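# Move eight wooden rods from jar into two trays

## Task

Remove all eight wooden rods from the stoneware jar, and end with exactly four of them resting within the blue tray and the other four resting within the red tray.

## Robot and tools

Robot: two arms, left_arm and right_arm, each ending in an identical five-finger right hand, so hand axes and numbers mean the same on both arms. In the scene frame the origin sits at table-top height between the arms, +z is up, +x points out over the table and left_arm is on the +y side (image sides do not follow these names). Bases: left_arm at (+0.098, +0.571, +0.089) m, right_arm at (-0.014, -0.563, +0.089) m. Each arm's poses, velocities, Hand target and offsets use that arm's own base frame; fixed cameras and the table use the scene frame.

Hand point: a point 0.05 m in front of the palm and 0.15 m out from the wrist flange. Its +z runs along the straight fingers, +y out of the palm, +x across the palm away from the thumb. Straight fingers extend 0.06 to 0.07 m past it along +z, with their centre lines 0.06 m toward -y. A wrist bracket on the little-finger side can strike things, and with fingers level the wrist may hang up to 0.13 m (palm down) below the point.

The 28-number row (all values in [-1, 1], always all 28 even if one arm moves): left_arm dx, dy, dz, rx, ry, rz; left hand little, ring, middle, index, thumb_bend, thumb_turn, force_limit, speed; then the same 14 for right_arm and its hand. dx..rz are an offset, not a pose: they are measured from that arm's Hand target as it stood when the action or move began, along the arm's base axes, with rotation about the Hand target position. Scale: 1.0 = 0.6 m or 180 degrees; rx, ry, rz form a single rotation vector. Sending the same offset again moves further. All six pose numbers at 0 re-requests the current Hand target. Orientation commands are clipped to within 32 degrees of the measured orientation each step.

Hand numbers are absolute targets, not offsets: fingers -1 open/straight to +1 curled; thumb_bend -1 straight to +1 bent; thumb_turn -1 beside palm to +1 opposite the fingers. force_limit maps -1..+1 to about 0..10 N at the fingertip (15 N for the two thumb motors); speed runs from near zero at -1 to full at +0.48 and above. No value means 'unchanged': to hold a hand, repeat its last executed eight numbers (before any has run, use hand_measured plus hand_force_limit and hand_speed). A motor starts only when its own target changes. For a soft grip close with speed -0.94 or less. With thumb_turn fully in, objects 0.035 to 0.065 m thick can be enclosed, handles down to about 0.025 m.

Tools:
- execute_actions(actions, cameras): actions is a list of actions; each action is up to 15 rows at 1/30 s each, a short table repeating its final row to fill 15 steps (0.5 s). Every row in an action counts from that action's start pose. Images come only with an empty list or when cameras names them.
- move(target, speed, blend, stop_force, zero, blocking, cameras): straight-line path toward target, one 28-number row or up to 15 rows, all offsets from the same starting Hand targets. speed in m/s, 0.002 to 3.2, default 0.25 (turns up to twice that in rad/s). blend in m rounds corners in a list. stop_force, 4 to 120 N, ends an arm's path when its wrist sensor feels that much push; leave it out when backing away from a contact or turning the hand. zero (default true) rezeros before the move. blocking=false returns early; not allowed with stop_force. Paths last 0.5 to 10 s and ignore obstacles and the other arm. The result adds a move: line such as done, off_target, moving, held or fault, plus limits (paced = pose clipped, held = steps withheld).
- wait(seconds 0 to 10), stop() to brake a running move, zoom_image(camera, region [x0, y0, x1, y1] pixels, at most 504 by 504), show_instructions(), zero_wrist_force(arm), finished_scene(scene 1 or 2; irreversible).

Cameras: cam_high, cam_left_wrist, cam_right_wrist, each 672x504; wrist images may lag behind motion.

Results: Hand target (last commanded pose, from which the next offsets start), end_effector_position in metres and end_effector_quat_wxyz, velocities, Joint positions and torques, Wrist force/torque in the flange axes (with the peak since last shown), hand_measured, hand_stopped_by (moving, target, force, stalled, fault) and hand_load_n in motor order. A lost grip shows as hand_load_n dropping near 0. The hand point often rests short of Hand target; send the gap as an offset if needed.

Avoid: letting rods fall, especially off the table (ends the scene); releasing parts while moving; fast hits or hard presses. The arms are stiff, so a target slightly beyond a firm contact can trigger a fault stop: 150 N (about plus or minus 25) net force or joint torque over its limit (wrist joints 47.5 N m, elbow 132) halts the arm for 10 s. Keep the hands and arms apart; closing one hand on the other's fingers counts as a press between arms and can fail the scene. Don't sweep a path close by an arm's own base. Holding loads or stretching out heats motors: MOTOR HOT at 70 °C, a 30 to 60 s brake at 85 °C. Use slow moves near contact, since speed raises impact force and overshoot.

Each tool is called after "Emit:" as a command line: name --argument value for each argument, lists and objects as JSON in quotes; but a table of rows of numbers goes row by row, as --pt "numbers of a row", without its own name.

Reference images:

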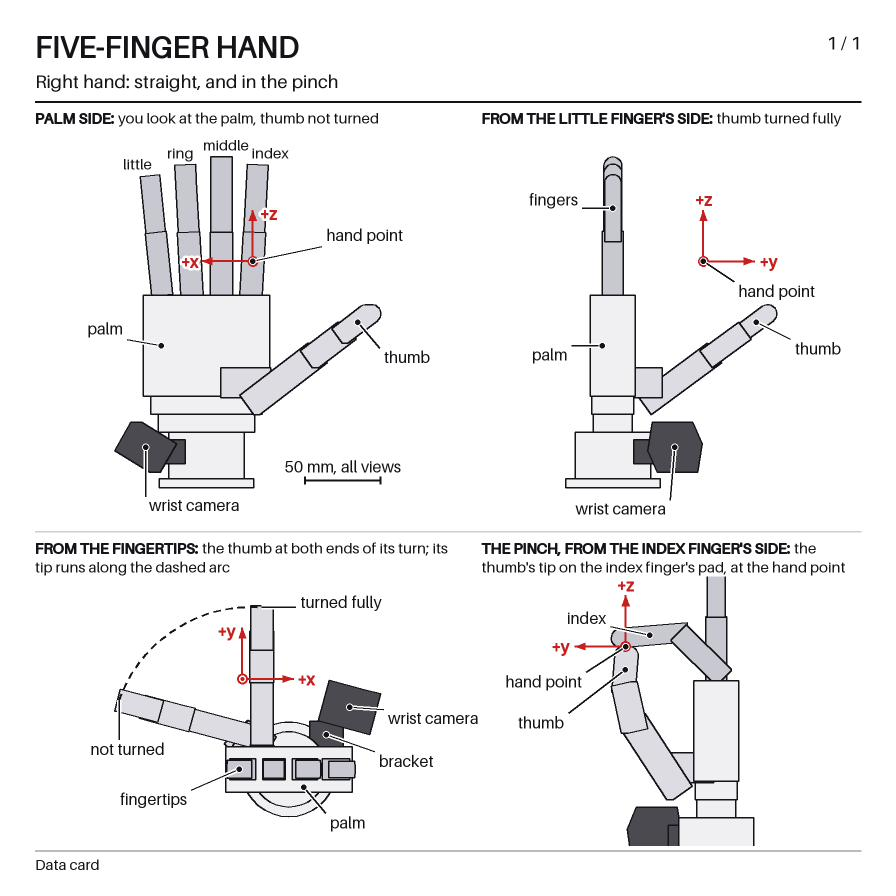

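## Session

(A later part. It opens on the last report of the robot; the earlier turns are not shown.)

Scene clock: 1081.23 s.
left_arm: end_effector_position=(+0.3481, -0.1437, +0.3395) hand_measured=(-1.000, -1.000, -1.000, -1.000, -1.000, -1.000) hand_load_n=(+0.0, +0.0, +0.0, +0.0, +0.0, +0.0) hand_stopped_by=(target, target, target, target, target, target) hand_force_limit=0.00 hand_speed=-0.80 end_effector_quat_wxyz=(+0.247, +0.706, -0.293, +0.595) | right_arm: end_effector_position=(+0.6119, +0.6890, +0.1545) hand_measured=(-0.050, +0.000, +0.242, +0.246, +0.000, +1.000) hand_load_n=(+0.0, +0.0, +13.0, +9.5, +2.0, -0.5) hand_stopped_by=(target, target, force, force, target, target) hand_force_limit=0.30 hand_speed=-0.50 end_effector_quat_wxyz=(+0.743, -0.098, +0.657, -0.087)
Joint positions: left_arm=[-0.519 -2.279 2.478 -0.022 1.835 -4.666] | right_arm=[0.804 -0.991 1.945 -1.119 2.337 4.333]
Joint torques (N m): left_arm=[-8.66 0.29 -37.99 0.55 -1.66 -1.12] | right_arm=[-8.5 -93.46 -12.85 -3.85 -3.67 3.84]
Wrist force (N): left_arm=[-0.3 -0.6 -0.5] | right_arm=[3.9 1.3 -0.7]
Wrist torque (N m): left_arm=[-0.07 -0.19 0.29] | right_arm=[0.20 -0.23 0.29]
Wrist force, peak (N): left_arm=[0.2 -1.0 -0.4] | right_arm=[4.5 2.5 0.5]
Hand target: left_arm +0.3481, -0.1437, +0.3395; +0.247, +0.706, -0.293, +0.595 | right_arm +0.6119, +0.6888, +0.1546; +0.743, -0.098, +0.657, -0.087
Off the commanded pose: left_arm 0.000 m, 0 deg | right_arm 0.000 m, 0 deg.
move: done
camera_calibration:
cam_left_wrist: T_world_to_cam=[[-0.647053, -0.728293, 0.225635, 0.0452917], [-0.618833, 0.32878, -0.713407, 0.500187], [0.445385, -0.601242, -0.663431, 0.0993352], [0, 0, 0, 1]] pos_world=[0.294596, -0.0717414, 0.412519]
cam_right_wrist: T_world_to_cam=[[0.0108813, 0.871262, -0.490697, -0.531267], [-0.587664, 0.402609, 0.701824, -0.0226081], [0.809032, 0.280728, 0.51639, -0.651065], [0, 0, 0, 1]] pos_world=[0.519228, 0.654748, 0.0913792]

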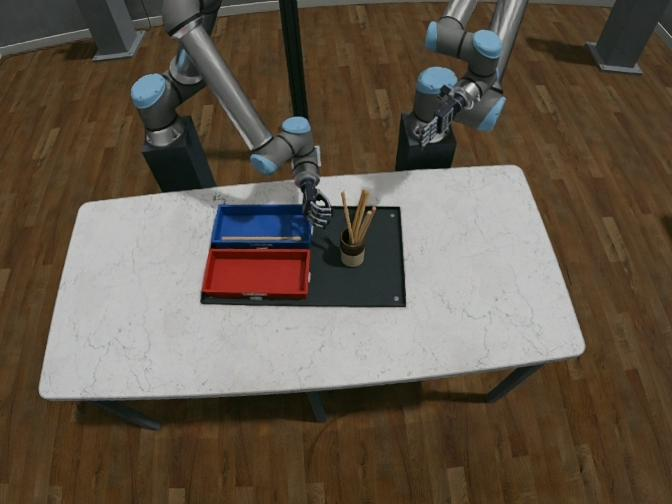

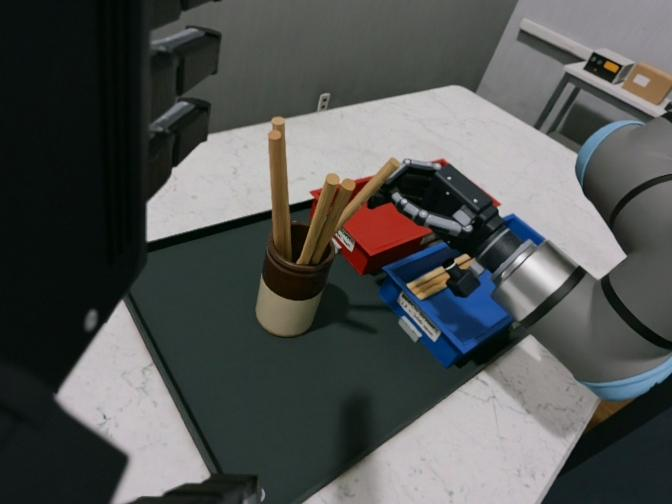

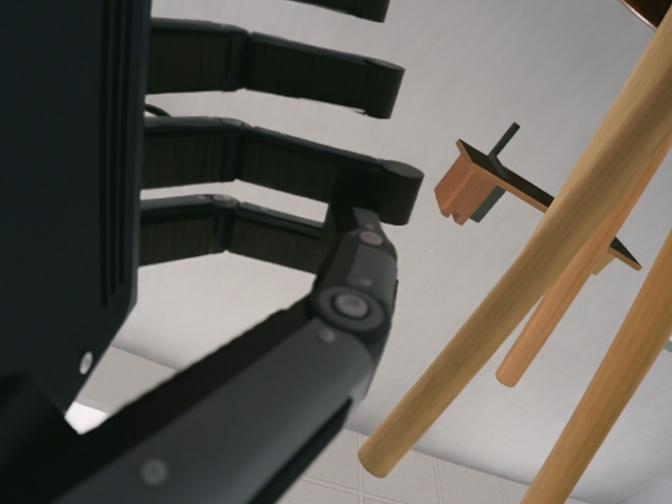

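Emit:
move --target '[0,0,0,0,0,0,-1,-1,-1,-1,-1,-1,0,-0.8,0.0017,0.015,-0.0583,0.1247,0.0064,0.0041,-0.6,-0.6,-0.3,-0.3,0,1,0.3,-0.3]' --speed 0.25 --cameras '["cam_right_wrist","cam_left_wrist"]'

Emit:
zoom_image --camera "cam_right_wrist" --region '[300, 0, 672, 504]'

Scene clock: 1112.23 s.
left_arm: end_effector_position=(+0.3481, -0.1437, +0.3395) hand_measured=(-1.000, -1.000, -1.000, -1.000, -1.000, -1.000) hand_load_n=(+0.0, +0.0, +0.0, +0.0, +0.0, +0.0) hand_stopped_by=(target, target, target, target, target, target) hand_force_limit=0.00 hand_speed=-0.80 end_effector_quat_wxyz=(+0.247, +0.706, -0.293, +0.595) | right_arm: end_effector_position=(+0.6129, +0.6978, +0.1196) hand_measured=(-0.600, -0.600, -0.300, -0.300, +0.000, +1.000) hand_load_n=(+0.0, +0.0, -0.5, +0.0, +0.0, -0.5) hand_stopped_by=(target, target, target, target, target, target) hand_force_limit=0.30 hand_speed=-0.30 end_effector_quat_wxyz=(+0.741, +0.043, +0.668, +0.048)
Joint positions: left_arm=[-0.519 -2.279 2.478 -0.022 1.835 -4.666] | right_arm=[0.83 -0.886 1.894 -1.162 2.395 4.729]
Joint torques (N m): left_arm=[-8.57 3.02 -38.52 0.62 -1.68 -1.14] | right_arm=[12.59 -62.4 -37.77 -0.11 3.11 3.72]
Wrist force (N): left_arm=[0.1 -0.5 -0.5] | right_arm=[3.3 0.1 -0.1]
Wrist torque (N m): left_arm=[-0.07 -0.24 0.31] | right_arm=[0.02 -0.18 0.18]
Wrist force, peak (N): left_arm=[-0.1 -1.0 -0.5] | right_arm=[4.0 1.0 -0.8]
Hand target: left_arm +0.3481, -0.1437, +0.3395; +0.247, +0.706, -0.293, +0.595 | right_arm +0.6129, +0.6978, +0.1196; +0.741, +0.044, +0.668, +0.048
Off the commanded pose: left_arm 0.000 m, 0 deg | right_arm 0.000 m, 0 deg.
move: done
camera_calibration:
cam_left_wrist: T_world_to_cam=[[-0.647053, -0.728293, 0.225635, 0.0452917], [-0.618833, 0.32878, -0.713407, 0.500187], [0.445385, -0.601242, -0.663431, 0.0993352], [0, 0, 0, 1]] pos_world=[0.294596, -0.0717414, 0.412519]
cam_right_wrist: T_world_to_cam=[[-0.00750523, 0.992606, -0.121146, -0.673674], [-0.575542, 0.0947832, 0.81226, 0.193072], [0.817737, 0.0758208, 0.570576, -0.505107], [0, 0, 0, 1]] pos_world=[0.519111, 0.688691, 0.0497642]
Images, in order (width x height): cam_left_wrist 672x504, cam_right_wrist 672x504.

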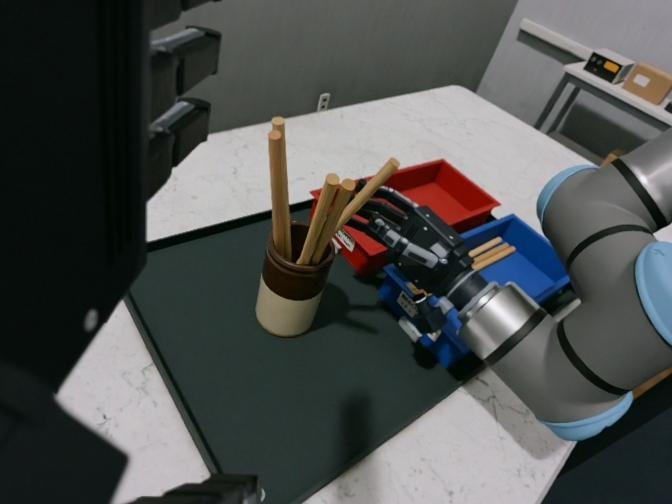

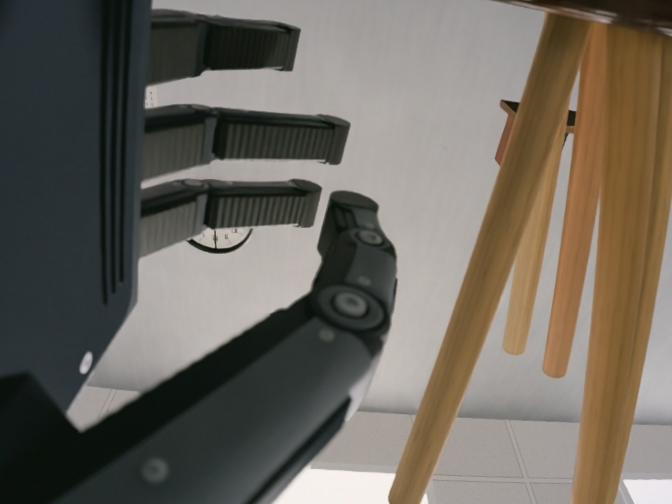

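Scaled by 1.000.

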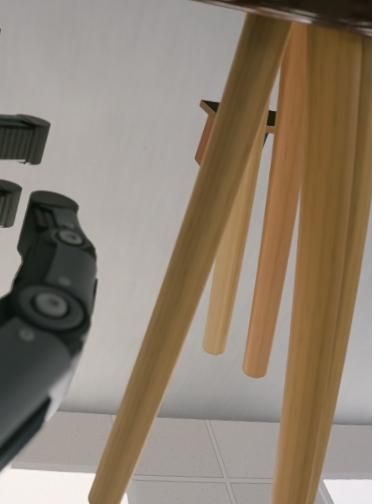

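Emit:
move --pt "0 0 0 0 0 0 -1 -1 -1 -1 -1 -1 0 -0.8 0.0053 0.0843 0.0122 0.0005 -0.0386 -0.005 -0.6 -0.6 -0.3 -0.3 0 1 0.3 -0.5" --pt "0 0 0 0 0 0 -1 -1 -1 -1 -1 -1 0 -0.8 0.0053 0.0843 0.0122 0.0005 -0.0386 -0.005 -0.35 -0.25 0.6 0.6 0 1 0.3 -0.5" --speed '[0.15,0.1]' --cameras '["cam_right_wrist","cam_left_wrist"]'

Scene clock: 1130.47 s.
left_arm: end_effector_position=(+0.3481, -0.1437, +0.3395) hand_measured=(-1.000, -1.000, -1.000, -1.000, -1.000, -1.000) hand_load_n=(+0.0, +0.0, +0.0, +0.0, +0.5, +0.0) hand_stopped_by=(target, target, target, target, target, target) hand_force_limit=0.00 hand_speed=-0.80 end_effector_quat_wxyz=(+0.247, +0.706, -0.293, +0.595) | right_arm: end_effector_position=(+0.6161, +0.7484, +0.1269) hand_measured=(-0.350, -0.250, +0.056, +0.096, +0.000, +1.000) hand_load_n=(+0.0, +0.0, +11.0, +18.5, +5.0, +0.0) hand_stopped_by=(target, target, force, force, target, target) hand_force_limit=0.30 hand_speed=-0.50 end_effector_quat_wxyz=(+0.781, +0.046, +0.621, +0.045)
Joint positions: left_arm=[-0.519 -2.279 2.478 -0.022 1.835 -4.666] | right_arm=[0.867 -0.813 1.822 -1.356 2.424 4.579]
Joint torques (N m): left_arm=[-8.13 0.64 -39.01 0.5 -1.61 -0.83] | right_arm=[12.07 -67.95 -34.97 -3.46 1.42 -4.2]
Wrist force (N): left_arm=[0.2 -0.7 -0.5] | right_arm=[2.5 0.2 0.1]
Wrist torque (N m): left_arm=[-0.09 -0.24 0.31] | right_arm=[0.04 -0.25 0.41]
Wrist force, peak (N): left_arm=[0.0 -1.1 -0.3] | right_arm=[4.0 0.9 -0.6]
Hand target: left_arm +0.3481, -0.1437, +0.3395; +0.247, +0.706, -0.293, +0.595 | right_arm +0.6161, +0.7484, +0.1269; +0.781, +0.046, +0.621, +0.045
Off the commanded pose: left_arm 0.000 m, 0 deg | right_arm 0.000 m, 0 deg.
move: done
camera_calibration:
cam_left_wrist: T_world_to_cam=[[-0.647053, -0.728293, 0.225635, 0.0452917], [-0.618833, 0.32878, -0.713407, 0.500187], [0.445385, -0.601242, -0.663431, 0.0993352], [0, 0, 0, 1]] pos_world=[0.294596, -0.0717414, 0.412519]
cam_right_wrist: T_world_to_cam=[[0.0226857, 0.992711, -0.118363, -0.742058], [-0.668059, 0.103132, 0.736927, 0.244486], [0.743762, 0.062356, 0.665529, -0.472115], [0, 0, 0, 1]] pos_world=[0.531306, 0.740874, 0.0462052]
Images, in order (width x height): cam_left_wrist 672x504, cam_right_wrist 672x504.

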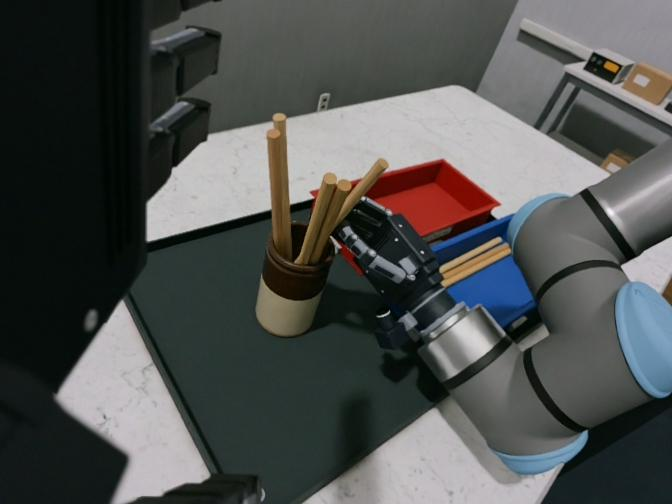

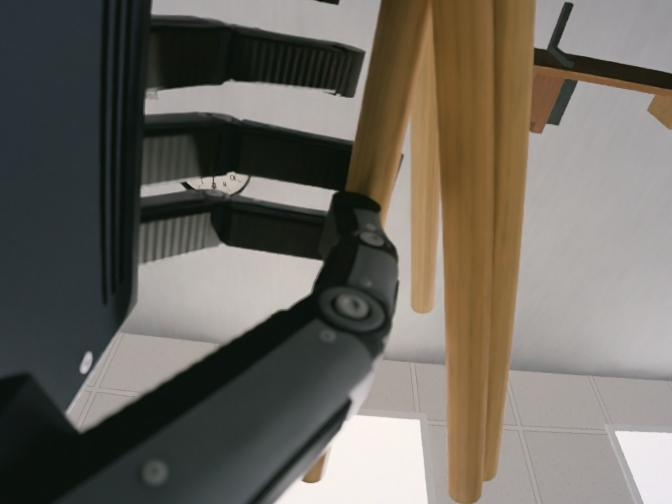

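Emit:
move --pt "0 0 0 0 0 0 -1 -1 -1 -1 -1 -1 0 -0.8 0 0 0.2833 0 0 0 -0.35 -0.25 0.6 0.6 0 1 0.3 -0.5" --pt "0 0 0 0 0 0 -1 -1 -1 -1 -1 -1 0 -0.8 -0.08 -0.25 0.2833 -0.2745 0.14 0.0636 -0.35 -0.25 0.6 0.6 0 1 0.3 -0.5" --pt "0 0 0 0 0 0 -1 -1 -1 -1 -1 -1 0 -0.8 -0.2248 -0.4142 -0.1617 -0.549 0.2799 0.1272 -0.35 -0.25 0.6 0.6 0 1 0.3 -0.5" --speed '[0.3,0.5,0.5]' --blend '[0.02,0.04,0]' --cameras '["all"]'

Emit:
zoom_image --camera "cam_high" --region '[195, 165, 335, 265]'

Emit:
zoom_image --camera "cam_left_wrist" --region '[370, 170, 620, 370]'

Emit:
zoom_image --camera "cam_high" --region '[310, 180, 400, 270]'

Emit:
zoom_image --camera "cam_left_wrist" --region '[230, 100, 410, 280]'

Scene clock: 1153.47 s.
left_arm: end_effector_position=(+0.3481, -0.1437, +0.3395) hand_measured=(-1.000, -1.000, -1.000, -1.000, -1.000, -1.000) hand_load_n=(+0.0, +0.0, +0.5, +0.0, +0.0, +0.0) hand_stopped_by=(target, target, target, target, target, target) hand_force_limit=0.00 hand_speed=-0.80 end_effector_quat_wxyz=(+0.247, +0.706, -0.293, +0.595) | right_arm: end_effector_position=(+0.4812, +0.4999, +0.0300) hand_measured=(-0.350, -0.250, +0.058, +0.094, +0.000, +1.000) hand_load_n=(+0.0, +0.0, +2.0, +11.0, +1.5, -2.5) hand_stopped_by=(target, target, force, force, target, target) hand_force_limit=0.30 hand_speed=-0.50 end_effector_quat_wxyz=(-0.225, +0.631, -0.673, +0.313)
Joint positions: left_arm=[-0.519 -2.279 2.478 -0.022 1.835 -4.666] | right_arm=[0.695 -1.107 1.884 0.225 2.156 3.725]
Joint torques (N m): left_arm=[-8.83 2.7 -38.72 0.19 -1.52 -0.83] | right_arm=[10.78 -50.21 -41.75 4.58 3.83 -4.46]
Wrist force (N): left_arm=[0.0 -0.9 -0.5] | right_arm=[1.7 1.5 1.3]
Wrist torque (N m): left_arm=[-0.11 -0.24 0.30] | right_arm=[-0.05 -0.23 0.22]
Wrist force, peak (N): left_arm=[0.4 -1.0 -0.4] | right_arm=[5.6 0.3 -1.7]
Hand target: left_arm +0.3481, -0.1437, +0.3395; +0.247, +0.706, -0.293, +0.595 | right_arm +0.4812, +0.4999, +0.0299; -0.225, +0.631, -0.673, +0.313
Off the commanded pose: left_arm 0.000 m, 0 deg | right_arm 0.000 m, 0 deg.
move: done
camera_calibration:
cam_left_wrist: T_world_to_cam=[[-0.647053, -0.728293, 0.225635, 0.0452917], [-0.618833, 0.32878, -0.713407, 0.500187], [0.445385, -0.601242, -0.663431, 0.0993352], [0, 0, 0, 1]] pos_world=[0.294596, -0.0717414, 0.412519]
cam_right_wrist: T_world_to_cam=[[-0.725845, -0.235549, -0.64627, 0.486236], [-0.400645, 0.908492, 0.118854, -0.261318], [0.559135, 0.345195, -0.753796, -0.301768], [0, 0, 0, 1]] pos_world=[0.416965, 0.456106, 0.117827]

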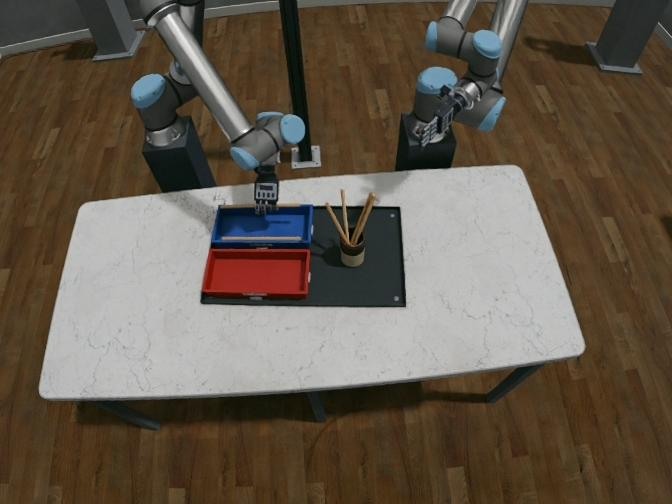

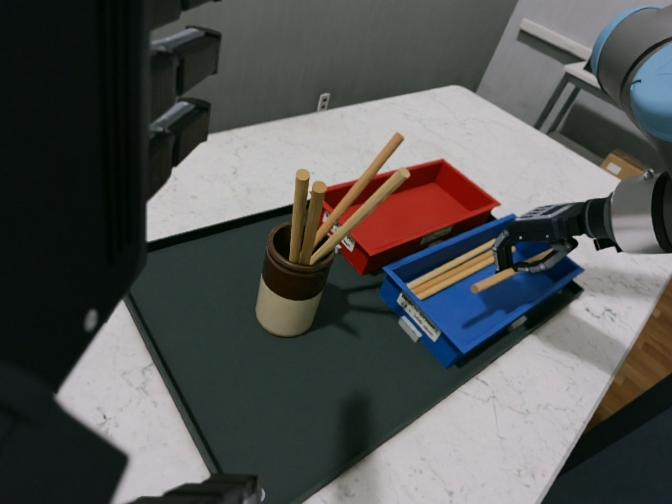

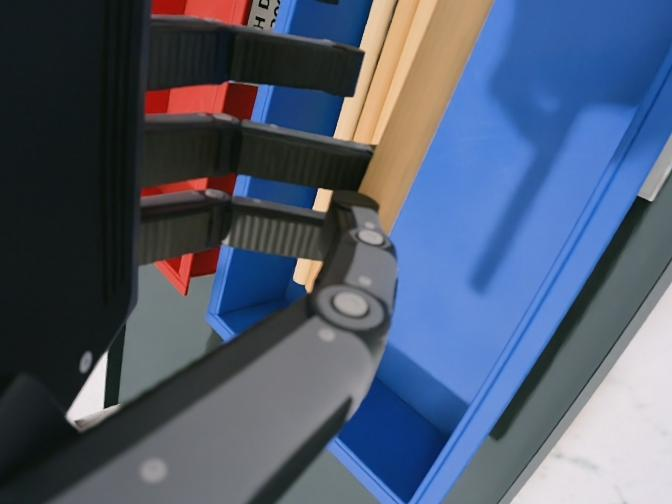

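Scaled by 3.600.

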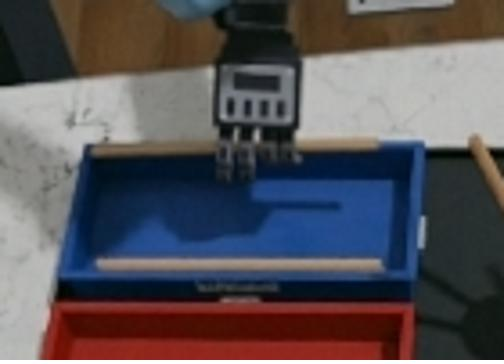

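Scaled by 2.016.

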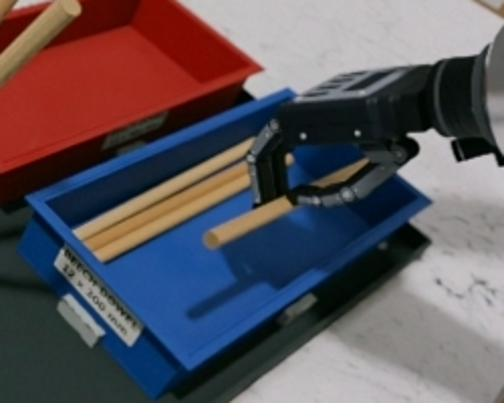

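Scaled by 5.600.

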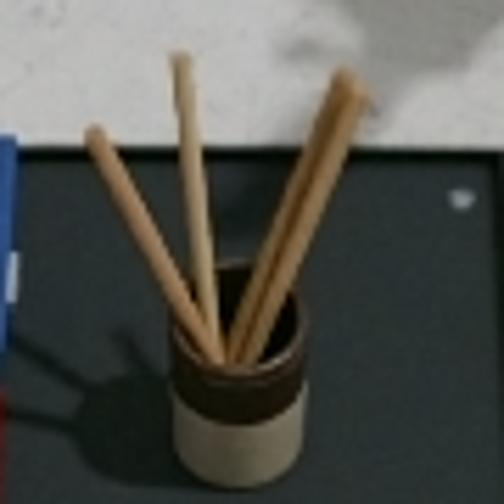

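Scaled by 2.800.

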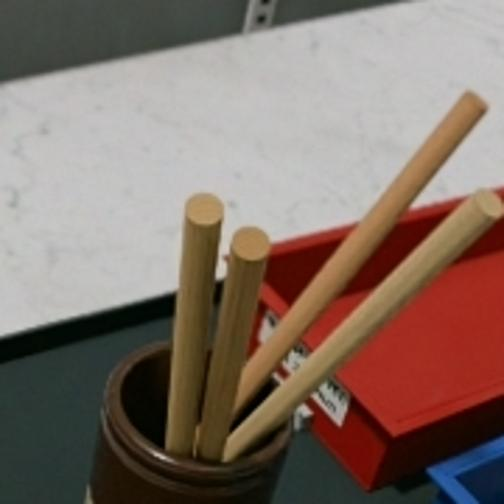

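Emit:
move --pt "0 0 0 0 0 0 -1 -1 -1 -1 -1 -1 0 -0.8 0 0 -0.12 0 0 0 -0.35 -0.25 0.6 0.6 0 1 0.3 -0.5" --pt "0 0 0 0 0 0 -1 -1 -1 -1 -1 -1 0 -0.8 0 0 -0.1465 0 0 0 -0.35 -0.25 0.6 0.6 0 1 0.3 -0.5" --pt "0 0 0 0 0 0 -1 -1 -1 -1 -1 -1 0 -0.8 0 0 -0.1465 0 0 0 -0.45 -0.45 -0.3 -0.3 0 1 0.3 -0.7" --pt "0 0 0 0 0 0 -1 -1 -1 -1 -1 -1 0 -0.8 0 0 0.1335 0 0 0 -0.45 -0.45 -0.3 -0.3 0 1 0.3 -0.7" --pt "0 0 0 0 0 0 -1 -1 -1 -1 -1 -1 0 -0.8 0.149 0.1275 0.1518 0.5784 -0.2274 -0.1946 -0.45 -0.45 -0.3 -0.3 0 1 0.3 -0.7" --pt "0 0 0 0 0 0 -1 -1 -1 -1 -1 -1 0 -0.8 0.2383 0.2783 0.1352 0.5784 -0.2274 -0.1946 -0.45 -0.45 -0.3 -0.3 0 1 0.3 -0.7" --speed '[0.25,0.05,0.1,0.3,0.5,0.25]' --blend '[0.01,0,0,0.05,0.03,0]' --cameras '["all"]'

Emit:
zoom_image --camera "cam_right_wrist" --region '[300, 0, 672, 504]'

Emit:
zoom_image --camera "cam_left_wrist" --region '[230, 100, 410, 280]'

Scene clock: 1192.00 s.
left_arm: end_effector_position=(+0.3481, -0.1437, +0.3395) hand_measured=(-1.000, -1.000, -1.000, -1.000, -1.000, -1.000) hand_load_n=(+0.5, +0.0, +0.0, +0.0, +0.0, +0.0) hand_stopped_by=(target, target, target, target, target, target) hand_force_limit=0.00 hand_speed=-0.80 end_effector_quat_wxyz=(+0.247, +0.706, -0.293, +0.595) | right_arm: end_effector_position=(+0.6241, +0.6667, +0.1110) hand_measured=(-0.450, -0.450, -0.298, -0.300, +0.000, +1.000) hand_load_n=(+0.0, +0.0, +0.0, +0.0, +0.5, -0.5) hand_stopped_by=(target, target, target, target, target, target) hand_force_limit=0.30 hand_speed=-0.70 end_effector_quat_wxyz=(+0.717, +0.107, +0.682, +0.101)
Joint positions: left_arm=[-0.519 -2.279 2.478 -0.022 1.835 -4.666] | right_arm=[0.803 -0.888 1.903 -1.084 2.387 4.957]
Joint torques (N m): left_arm=[-7.62 1.16 -38.8 0.42 -1.39 -0.87] | right_arm=[11.6 -61.31 -37.72 0.36 3.25 3.9]
Wrist force (N): left_arm=[0.0 -0.4 -0.5] | right_arm=[3.5 0.1 -0.4]
Wrist torque (N m): left_arm=[-0.04 -0.22 0.30] | right_arm=[0.06 -0.25 0.21]
Wrist force, peak (N): left_arm=[0.0 -1.1 -0.4] | right_arm=[2.6 -2.7 -8.7]
Hand target: left_arm +0.3481, -0.1437, +0.3395; +0.247, +0.706, -0.293, +0.595 | right_arm +0.6242, +0.6668, +0.1110; +0.717, +0.107, +0.682, +0.101
Off the commanded pose: left_arm 0.000 m, 0 deg | right_arm 0.000 m, 0 deg.
move: done; blend cut to 0.008 m at target 1
camera_calibration:
cam_left_wrist: T_world_to_cam=[[-0.647053, -0.728293, 0.225635, 0.0452917], [-0.618833, 0.32878, -0.713407, 0.500187], [0.445385, -0.601242, -0.663431, 0.0993352], [0, 0, 0, 1]] pos_world=[0.294596, -0.0717414, 0.412519]
cam_right_wrist: T_world_to_cam=[[-0.00813797, 0.998967, 0.0446962, -0.666107], [-0.52925, -0.0422269, 0.847415, 0.267999], [0.848427, -0.0167592, 0.529047, -0.459847], [0, 0, 0, 1]] pos_world=[0.526564, 0.66903, 0.0459468]

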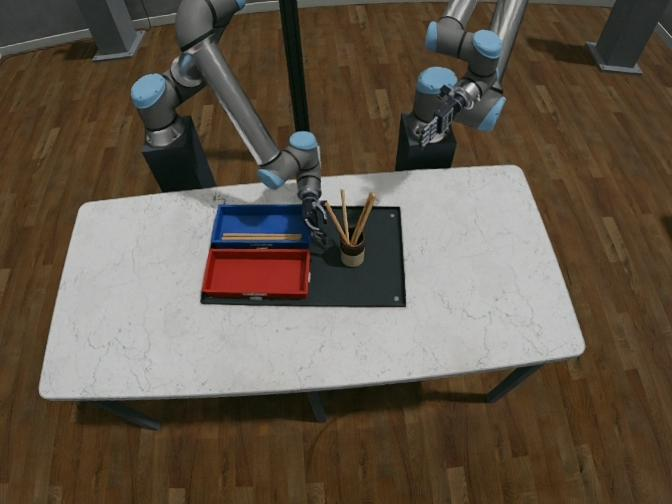

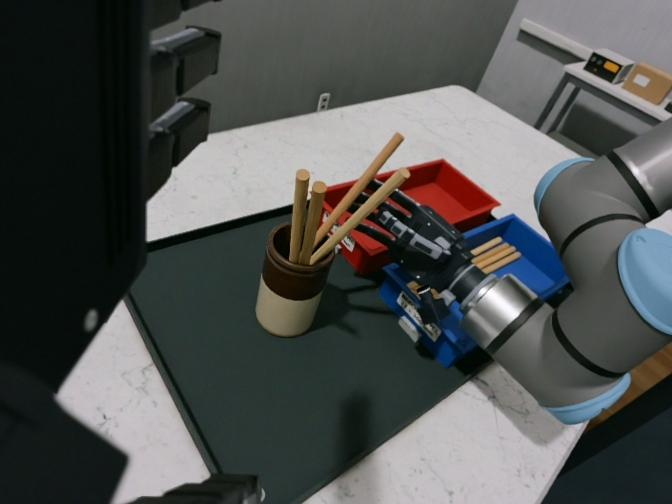

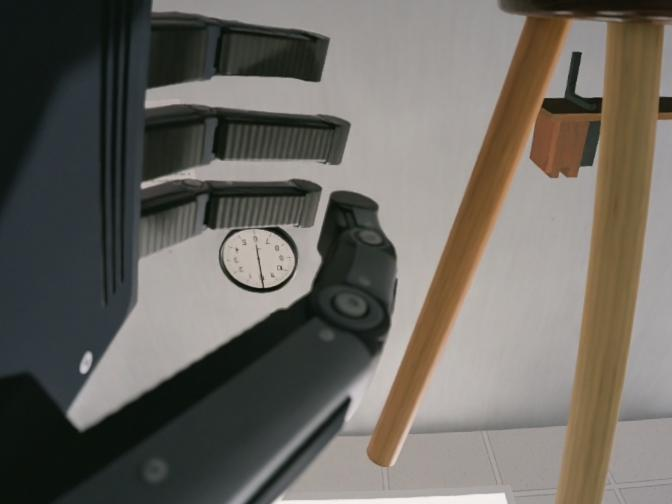

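Scaled by 1.000.

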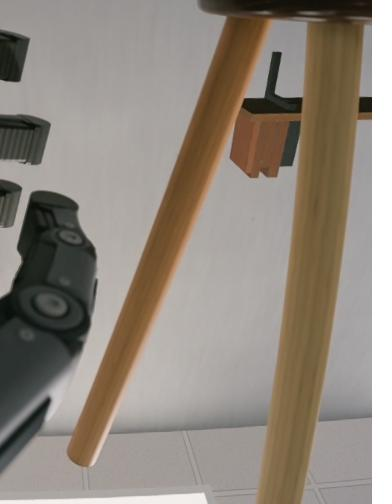

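Scaled by 2.800.

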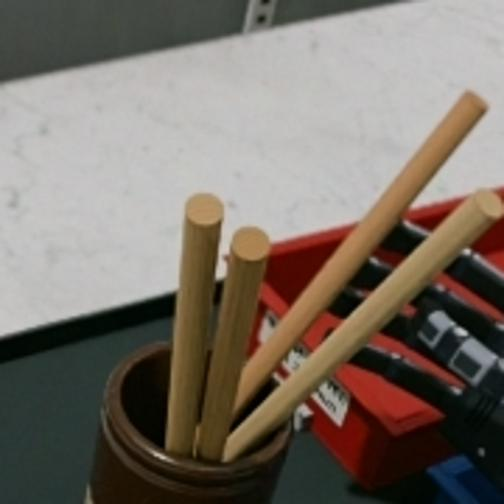

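Emit:
move --pt "0 0 0 0 0 0 -1 -1 -1 -1 -1 -1 0 -0.8 0 0 0 0.0333 -0.0483 -0.013 -0.55 -0.55 -0.45 -0.45 0 1 0.3 -0.4" --pt "0 0 0 0 0 0 -1 -1 -1 -1 -1 -1 0 -0.8 0.0112 0.0707 0.0325 0.0333 -0.0483 -0.013 -0.55 -0.55 -0.45 -0.45 0 1 0.3 -0.4" --pt "0 0 0 0 0 0 -1 -1 -1 -1 -1 -1 0 -0.8 0.0112 0.0707 0.0325 0.0333 -0.0483 -0.013 -0.3 -0.2 0.6 0.6 0 1 0.3 -0.5" --speed '[0.15,0.12,0.1]' --blend '[0.005,0,0]' --cameras '["cam_right_wrist","cam_left_wrist"]'

Scene clock: 1227.37 s.
left_arm: end_effector_position=(+0.3481, -0.1437, +0.3395) hand_measured=(-1.000, -1.000, -1.000, -1.000, -1.000, -1.000) hand_load_n=(+0.0, +0.0, +0.0, +0.0, -0.5, +0.0) hand_stopped_by=(target, target, target, target, target, target) hand_force_limit=0.00 hand_speed=-0.80 end_effector_quat_wxyz=(+0.247, +0.706, -0.293, +0.595) | right_arm: end_effector_position=(+0.6309, +0.7093, +0.1305) hand_measured=(-0.300, -0.200, +0.048, +0.050, -0.002, +1.000) hand_load_n=(+0.0, +0.0, +10.5, +10.0, +11.5, +0.0) hand_stopped_by=(target, target, force, force, target, target) hand_force_limit=0.30 hand_speed=-0.50 end_effector_quat_wxyz=(+0.762, +0.150, +0.617, +0.130)
Joint positions: left_arm=[-0.519 -2.279 2.478 -0.022 1.835 -4.666] | right_arm=[0.842 -0.814 1.825 -1.323 2.458 4.875]
Joint torques (N m): left_arm=[-8.61 1.81 -40.16 0.43 -1.51 -0.86] | right_arm=[11.95 -67.28 -38.34 -0.29 1.88 -4]
Wrist force (N): left_arm=[0.1 -0.6 -0.3] | right_arm=[3.6 -0.2 -0.8]
Wrist torque (N m): left_arm=[-0.08 -0.25 0.31] | right_arm=[0.08 -0.18 0.41]
Wrist force, peak (N): left_arm=[-0.2 -0.9 -0.7] | right_arm=[4.0 -0.4 -0.3]
Hand target: left_arm +0.3481, -0.1437, +0.3395; +0.247, +0.706, -0.293, +0.595 | right_arm +0.6309, +0.7093, +0.1305; +0.762, +0.150, +0.617, +0.130
Off the commanded pose: left_arm 0.000 m, 0 deg | right_arm 0.000 m, 0 deg.
move: done; blend cut to 0 m at target 1
camera_calibration:
cam_left_wrist: T_world_to_cam=[[-0.647053, -0.728293, 0.225635, 0.0452917], [-0.618833, 0.32878, -0.713407, 0.500187], [0.445385, -0.601242, -0.663431, 0.0993352], [0, 0, 0, 1]] pos_world=[0.294596, -0.0717414, 0.412519]
cam_right_wrist: T_world_to_cam=[[0.017826, 0.988567, 0.149724, -0.732129], [-0.653696, -0.101786, 0.749881, 0.39039], [0.756547, -0.111241, 0.644408, -0.365271], [0, 0, 0, 1]] pos_world=[0.544592, 0.722862, 0.0522547]
Images, in order (width x height): cam_left_wrist 672x504, cam_right_wrist 672x504.

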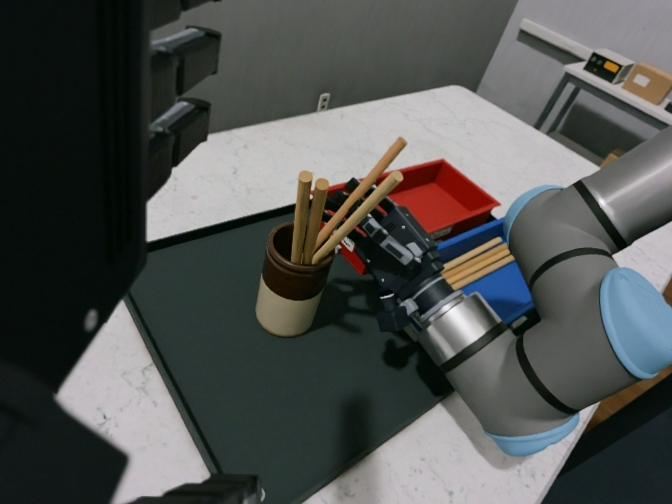

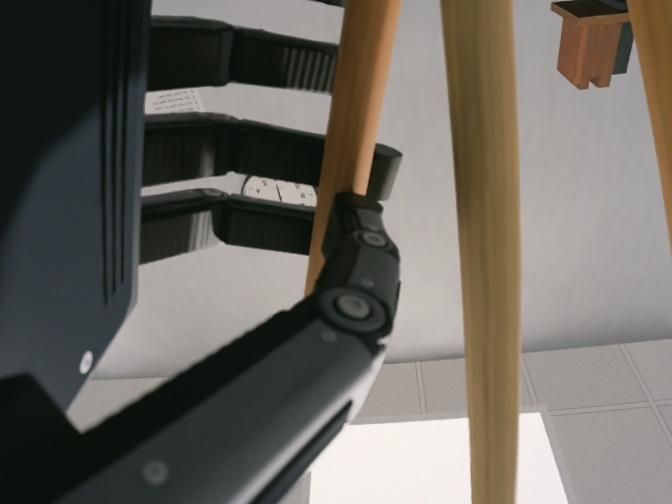

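Emit:
move --pt "0 0 0 0 0 0 -1 -1 -1 -1 -1 -1 0 -0.8 0 0 0.2833 0 0 0 -0.3 -0.2 0.6 0.6 0 1 0.3 -0.5" --pt "0 0 0 0 0 0 -1 -1 -1 -1 -1 -1 0 -0.8 0 -0.2 0.2833 -0.3077 0.13 0.0891 -0.3 -0.2 0.6 0.6 0 1 0.3 -0.5" --pt "0 0 0 0 0 0 -1 -1 -1 -1 -1 -1 0 -0.8 0.092 -0.3745 -0.1675 -0.6153 0.2601 0.1782 -0.3 -0.2 0.6 0.6 0 1 0.3 -0.5" --speed '[0.3,0.5,0.5]' --blend '[0.02,0.04,0]' --cameras '["all"]'

Emit:
zoom_image --camera "cam_high" --region '[195, 205, 335, 305]'

Emit:
zoom_image --camera "cam_high" --region '[310, 180, 400, 270]'

Emit:
zoom_image --camera "cam_left_wrist" --region '[230, 100, 410, 280]'

Scene clock: 1245.23 s.
left_arm: end_effector_position=(+0.3481, -0.1437, +0.3395) hand_measured=(-1.000, -1.000, -1.000, -1.000, -1.000, -1.000) hand_load_n=(+0.0, +0.0, +0.0, +0.0, +0.0, +0.0) hand_stopped_by=(target, target, target, target, target, target) hand_force_limit=0.00 hand_speed=-0.80 end_effector_quat_wxyz=(+0.247, +0.706, -0.293, +0.595) | right_arm: end_effector_position=(+0.6860, +0.4846, +0.0301) hand_measured=(-0.300, -0.200, +0.048, +0.050, -0.002, +1.000) hand_load_n=(+0.0, +0.0, +10.5, +10.5, +11.0, +0.5) hand_stopped_by=(target, target, force, force, target, target) hand_force_limit=0.30 hand_speed=-0.50 end_effector_quat_wxyz=(-0.238, +0.627, -0.678, +0.301)
Joint positions: left_arm=[-0.519 -2.279 2.478 -0.022 1.835 -4.666] | right_arm=[0.486 -0.977 1.637 0.232 2.009 3.548]
Joint torques (N m): left_arm=[-7.67 1.73 -39.74 0.2 -1.56 -0.35] | right_arm=[12.69 -62.44 -44.92 4.11 4.07 -3.86]
Wrist force (N): left_arm=[0.1 -0.6 -0.4] | right_arm=[1.4 2.0 0.6]
Wrist torque (N m): left_arm=[-0.08 -0.24 0.30] | right_arm=[-0.04 -0.18 0.31]
Wrist force, peak (N): left_arm=[0.0 -1.1 -0.5] | right_arm=[5.5 -1.2 -0.9]
Hand target: left_arm +0.3481, -0.1437, +0.3395; +0.247, +0.706, -0.293, +0.595 | right_arm +0.6861, +0.4846, +0.0300; -0.238, +0.627, -0.678, +0.301
Off the commanded pose: left_arm 0.000 m, 0 deg | right_arm 0.000 m, 0 deg.
move: done
camera_calibration:
cam_left_wrist: T_world_to_cam=[[-0.647053, -0.728293, 0.225635, 0.0452917], [-0.618833, 0.32878, -0.713407, 0.500187], [0.445385, -0.601242, -0.663431, 0.0993352], [0, 0, 0, 1]] pos_world=[0.294596, -0.0717414, 0.412519]
cam_right_wrist: T_world_to_cam=[[-0.723542, -0.212614, -0.656721, 0.619067], [-0.402464, 0.902878, 0.151107, -0.162381], [0.560812, 0.373639, -0.73884, -0.426348], [0, 0, 0, 1]] pos_world=[0.621669, 0.437533, 0.116089]

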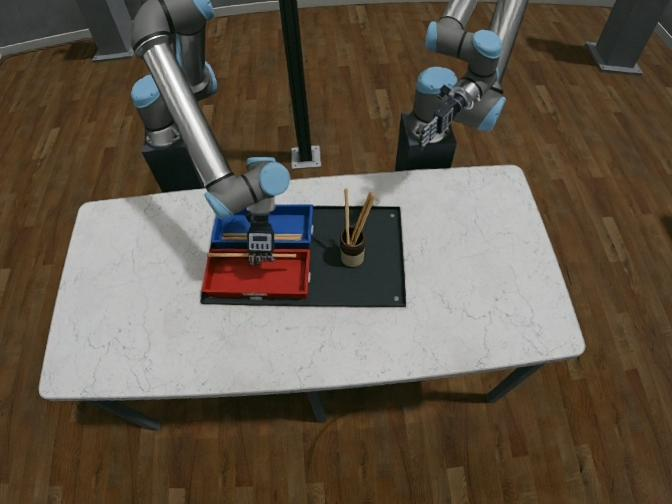

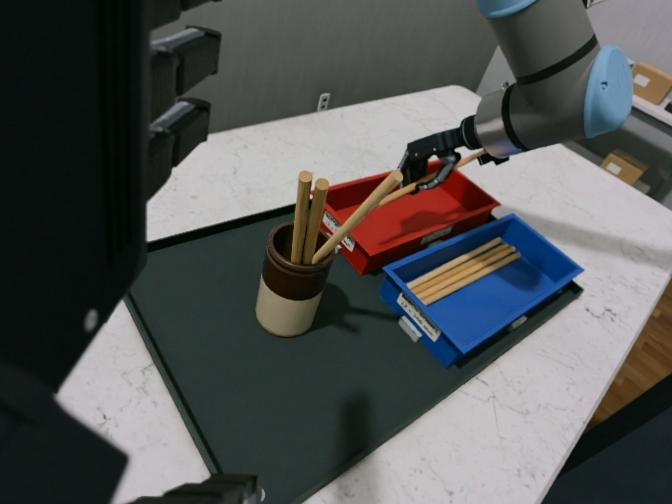

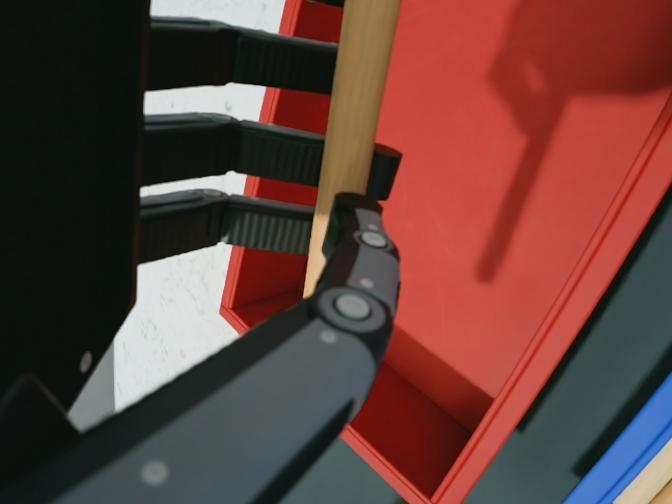

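Scaled by 3.600.

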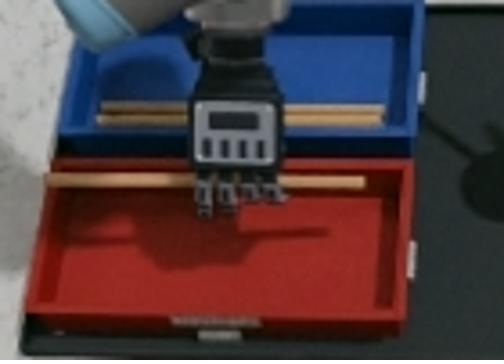

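Scaled by 5.600.

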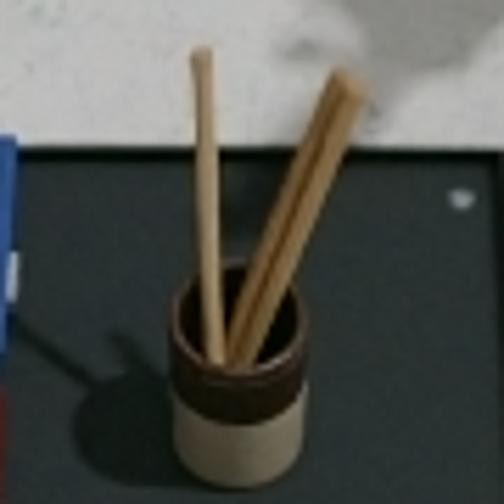

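Scaled by 2.800.

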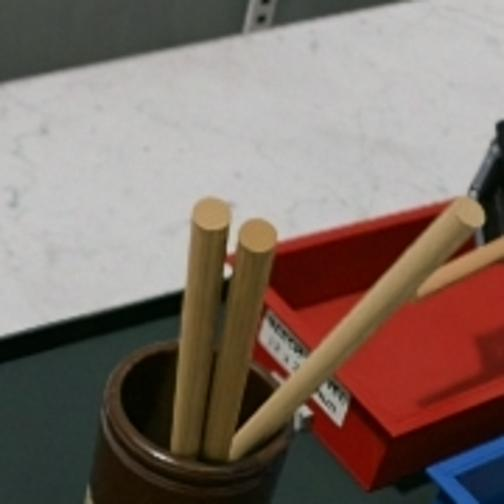

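Emit:
move --pt "0 0 0 0 0 0 -1 -1 -1 -1 -1 -1 0 -0.8 0 0.0133 -0.125 0 0 0 -0.3 -0.2 0.6 0.6 0 1 0.3 -0.5" --pt "0 0 0 0 0 0 -1 -1 -1 -1 -1 -1 0 -0.8 0 0.0133 -0.175 0 0 0 -0.3 -0.2 0.6 0.6 0 1 0.3 -0.5" --speed '[0.2,0.015]' --stop_force 5 --cameras '["cam_left_wrist"]'

Scene clock: 1271.00 s.
left_arm: end_effector_position=(+0.3481, -0.1437, +0.3395) hand_measured=(-1.000, -1.000, -1.000, -1.000, -1.000, -1.000) hand_load_n=(+0.0, +0.0, +0.0, +0.0, +0.0, +0.0) hand_stopped_by=(target, target, target, target, target, target) hand_force_limit=0.00 hand_speed=-0.80 end_effector_quat_wxyz=(+0.247, +0.706, -0.293, +0.595) | right_arm: end_effector_position=(+0.6861, +0.4925, -0.0631) hand_measured=(-0.300, -0.200, +0.048, +0.050, -0.002, +1.000) hand_load_n=(+0.0, +0.0, +9.0, +10.5, +12.5, +0.5) hand_stopped_by=(target, target, force, force, target, target) hand_force_limit=0.30 hand_speed=-0.50 end_effector_quat_wxyz=(-0.238, +0.627, -0.678, +0.301)
Joint positions: left_arm=[-0.519 -2.279 2.478 -0.022 1.835 -4.666] | right_arm=[0.496 -0.868 1.653 0.112 2.016 3.557]
Joint torques (N m): left_arm=[-7.1 1.49 -41.12 -0.05 -1.12 -0.25] | right_arm=[11.8 -97.83 -26.71 4.67 -2.97 3.52]
Wrist force (N): left_arm=[0.0 -0.7 -0.4] | right_arm=[1.3 -4.8 -4.3]
Wrist torque (N m): left_arm=[-0.10 -0.22 0.29] | right_arm=[0.08 -0.12 -0.04]
Wrist force, peak (N): left_arm=[0.4 -0.9 -0.4] | right_arm=[3.7 -13.8 -11.2]
Hand target: left_arm +0.3481, -0.1437, +0.3395; +0.247, +0.706, -0.293, +0.595 | right_arm +0.6861, +0.4925, -0.0630; -0.238, +0.627, -0.678, +0.301 (not the last commanded pose)
Off the commanded pose: left_arm 0.000 m, 0 deg | right_arm 0.012 m, 0 deg.
move: contact (right_arm); path passed 1 of 2 targets
camera_calibration:
cam_left_wrist: T_world_to_cam=[[-0.647053, -0.728293, 0.225635, 0.0452917], [-0.618833, 0.32878, -0.713407, 0.500187], [0.445385, -0.601242, -0.663431, 0.0993352], [0, 0, 0, 1]] pos_world=[0.294596, -0.0717414, 0.412519]
Images, in order (width x height): cam_left_wrist 672x504.

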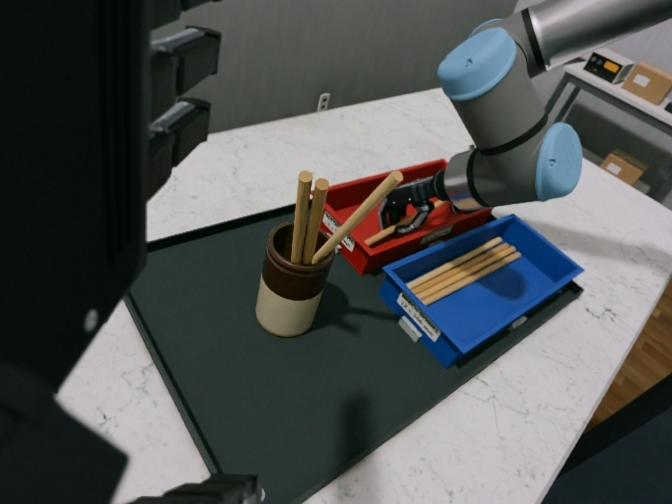

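Emit:
move --pt "0 0 0 0 0 0 -1 -1 -1 -1 -1 -1 0 -0.8 0 0 0.005 0 0 0 -0.3 -0.2 0.6 0.6 0 1 0.3 -0.5" --pt "0 0 0 0 0 0 -1 -1 -1 -1 -1 -1 0 -0.8 0 0 0.005 0 0 0 -0.45 -0.45 -0.35 -0.35 0 1 0.3 -0.7" --pt "0 0 0 0 0 0 -1 -1 -1 -1 -1 -1 0 -0.8 0 0 0.2717 0 0 0 -0.45 -0.45 -0.35 -0.35 0 1 0.3 -0.7" --pt "0 0 0 0 0 0 -1 -1 -1 -1 -1 -1 0 -0.8 -0.2262 0.173 0.3233 0.4982 -0.2854 -0.1095 -0.45 -0.45 -0.35 -0.35 0 1 0.3 -0.7" --pt "0 0 0 0 0 0 -1 -1 -1 -1 -1 -1 0 -0.8 -0.1672 0.3558 0.3108 0.4982 -0.2854 -0.1095 -0.45 -0.45 -0.35 -0.35 0 1 0.3 -0.7" --speed '[0.05,0.1,0.3,0.5,0.25]' --blend '[0,0,0.05,0.03,0]' --cameras '["all"]'

Emit:
zoom_image --camera "cam_right_wrist" --region '[300, 0, 672, 504]'

Scene clock: 1290.10 s.
left_arm: end_effector_position=(+0.3481, -0.1437, +0.3395) hand_measured=(-1.000, -1.000, -1.000, -1.000, -1.000, -1.000) hand_load_n=(+0.0, +0.0, -0.5, +0.0, +0.0, +0.0) hand_stopped_by=(target, target, target, target, target, target) hand_force_limit=0.00 hand_speed=-0.80 end_effector_quat_wxyz=(+0.247, +0.706, -0.293, +0.595) | right_arm: end_effector_position=(+0.5857, +0.7059, +0.1235) hand_measured=(-0.450, -0.450, -0.094, -0.350, +0.000, +1.000) hand_load_n=(+0.0, +0.0, +0.0, +0.0, +0.0, +0.0) hand_stopped_by=(target, target, stalled, target, target, target) hand_force_limit=0.30 hand_speed=-0.70 end_effector_quat_wxyz=(+0.787, -0.002, +0.617, -0.003)
Joint positions: left_arm=[-0.519 -2.279 2.478 -0.022 1.835 -4.666] | right_arm=[0.852 -0.867 1.952 -1.443 2.39 4.438]
Joint torques (N m): left_arm=[-9.05 1.62 -40.49 0.01 -1.15 -0.12] | right_arm=[11.92 -63.32 -35.32 -0.6 3.01 -4.1]
Wrist force (N): left_arm=[0.2 -0.4 -0.3] | right_arm=[3.5 0.6 -0.7]
Wrist torque (N m): left_arm=[-0.05 -0.25 0.31] | right_arm=[0.09 -0.18 0.42]
Wrist force, peak (N): left_arm=[-0.1 -1.1 -0.6] | right_arm=[2.6 -3.1 -14.1]
Hand target: left_arm +0.3481, -0.1437, +0.3395; +0.247, +0.706, -0.293, +0.595 | right_arm +0.5858, +0.7060, +0.1234; +0.787, -0.002, +0.617, -0.003
Off the commanded pose: left_arm 0.000 m, 0 deg | right_arm 0.000 m, 0 deg.
move: done
camera_calibration:
cam_left_wrist: T_world_to_cam=[[-0.647053, -0.728293, 0.225635, 0.0452917], [-0.618833, 0.32878, -0.713407, 0.500187], [0.445385, -0.601242, -0.663431, 0.0993352], [0, 0, 0, 1]] pos_world=[0.294596, -0.0717414, 0.412519]
cam_right_wrist: T_world_to_cam=[[0.0412798, 0.966914, -0.251741, -0.675813], [-0.676085, 0.212545, 0.705502, 0.162465], [0.735666, 0.141075, 0.66249, -0.495036], [0, 0, 0, 1]] pos_world=[0.501918, 0.68876, 0.0432071]

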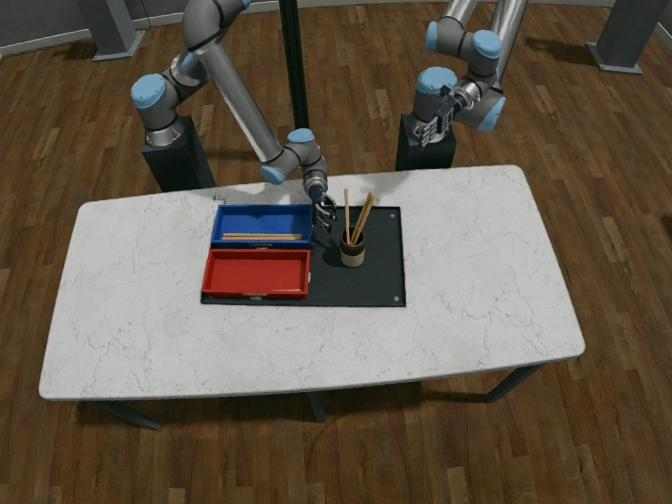

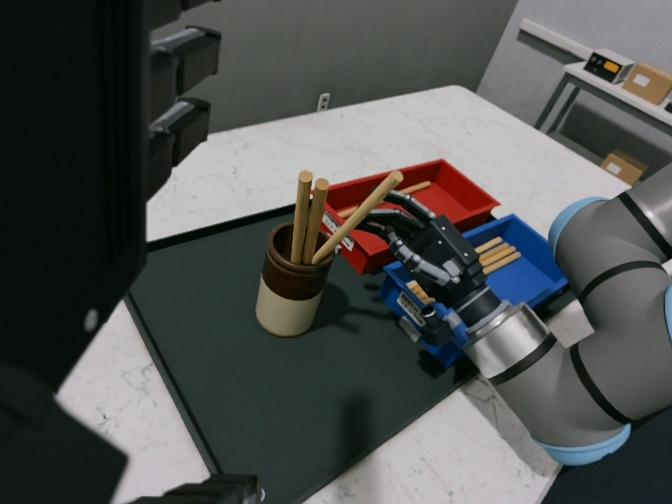

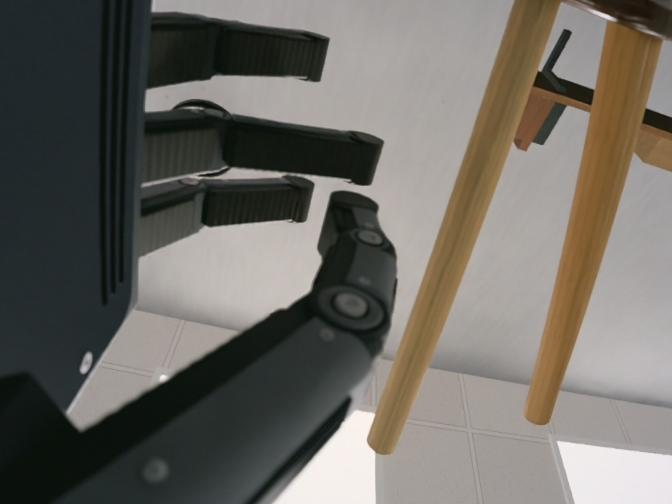

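Scaled by 1.000.

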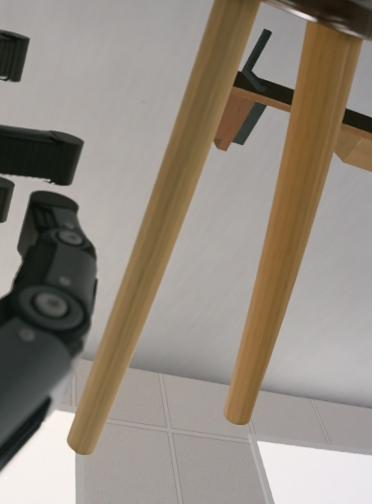

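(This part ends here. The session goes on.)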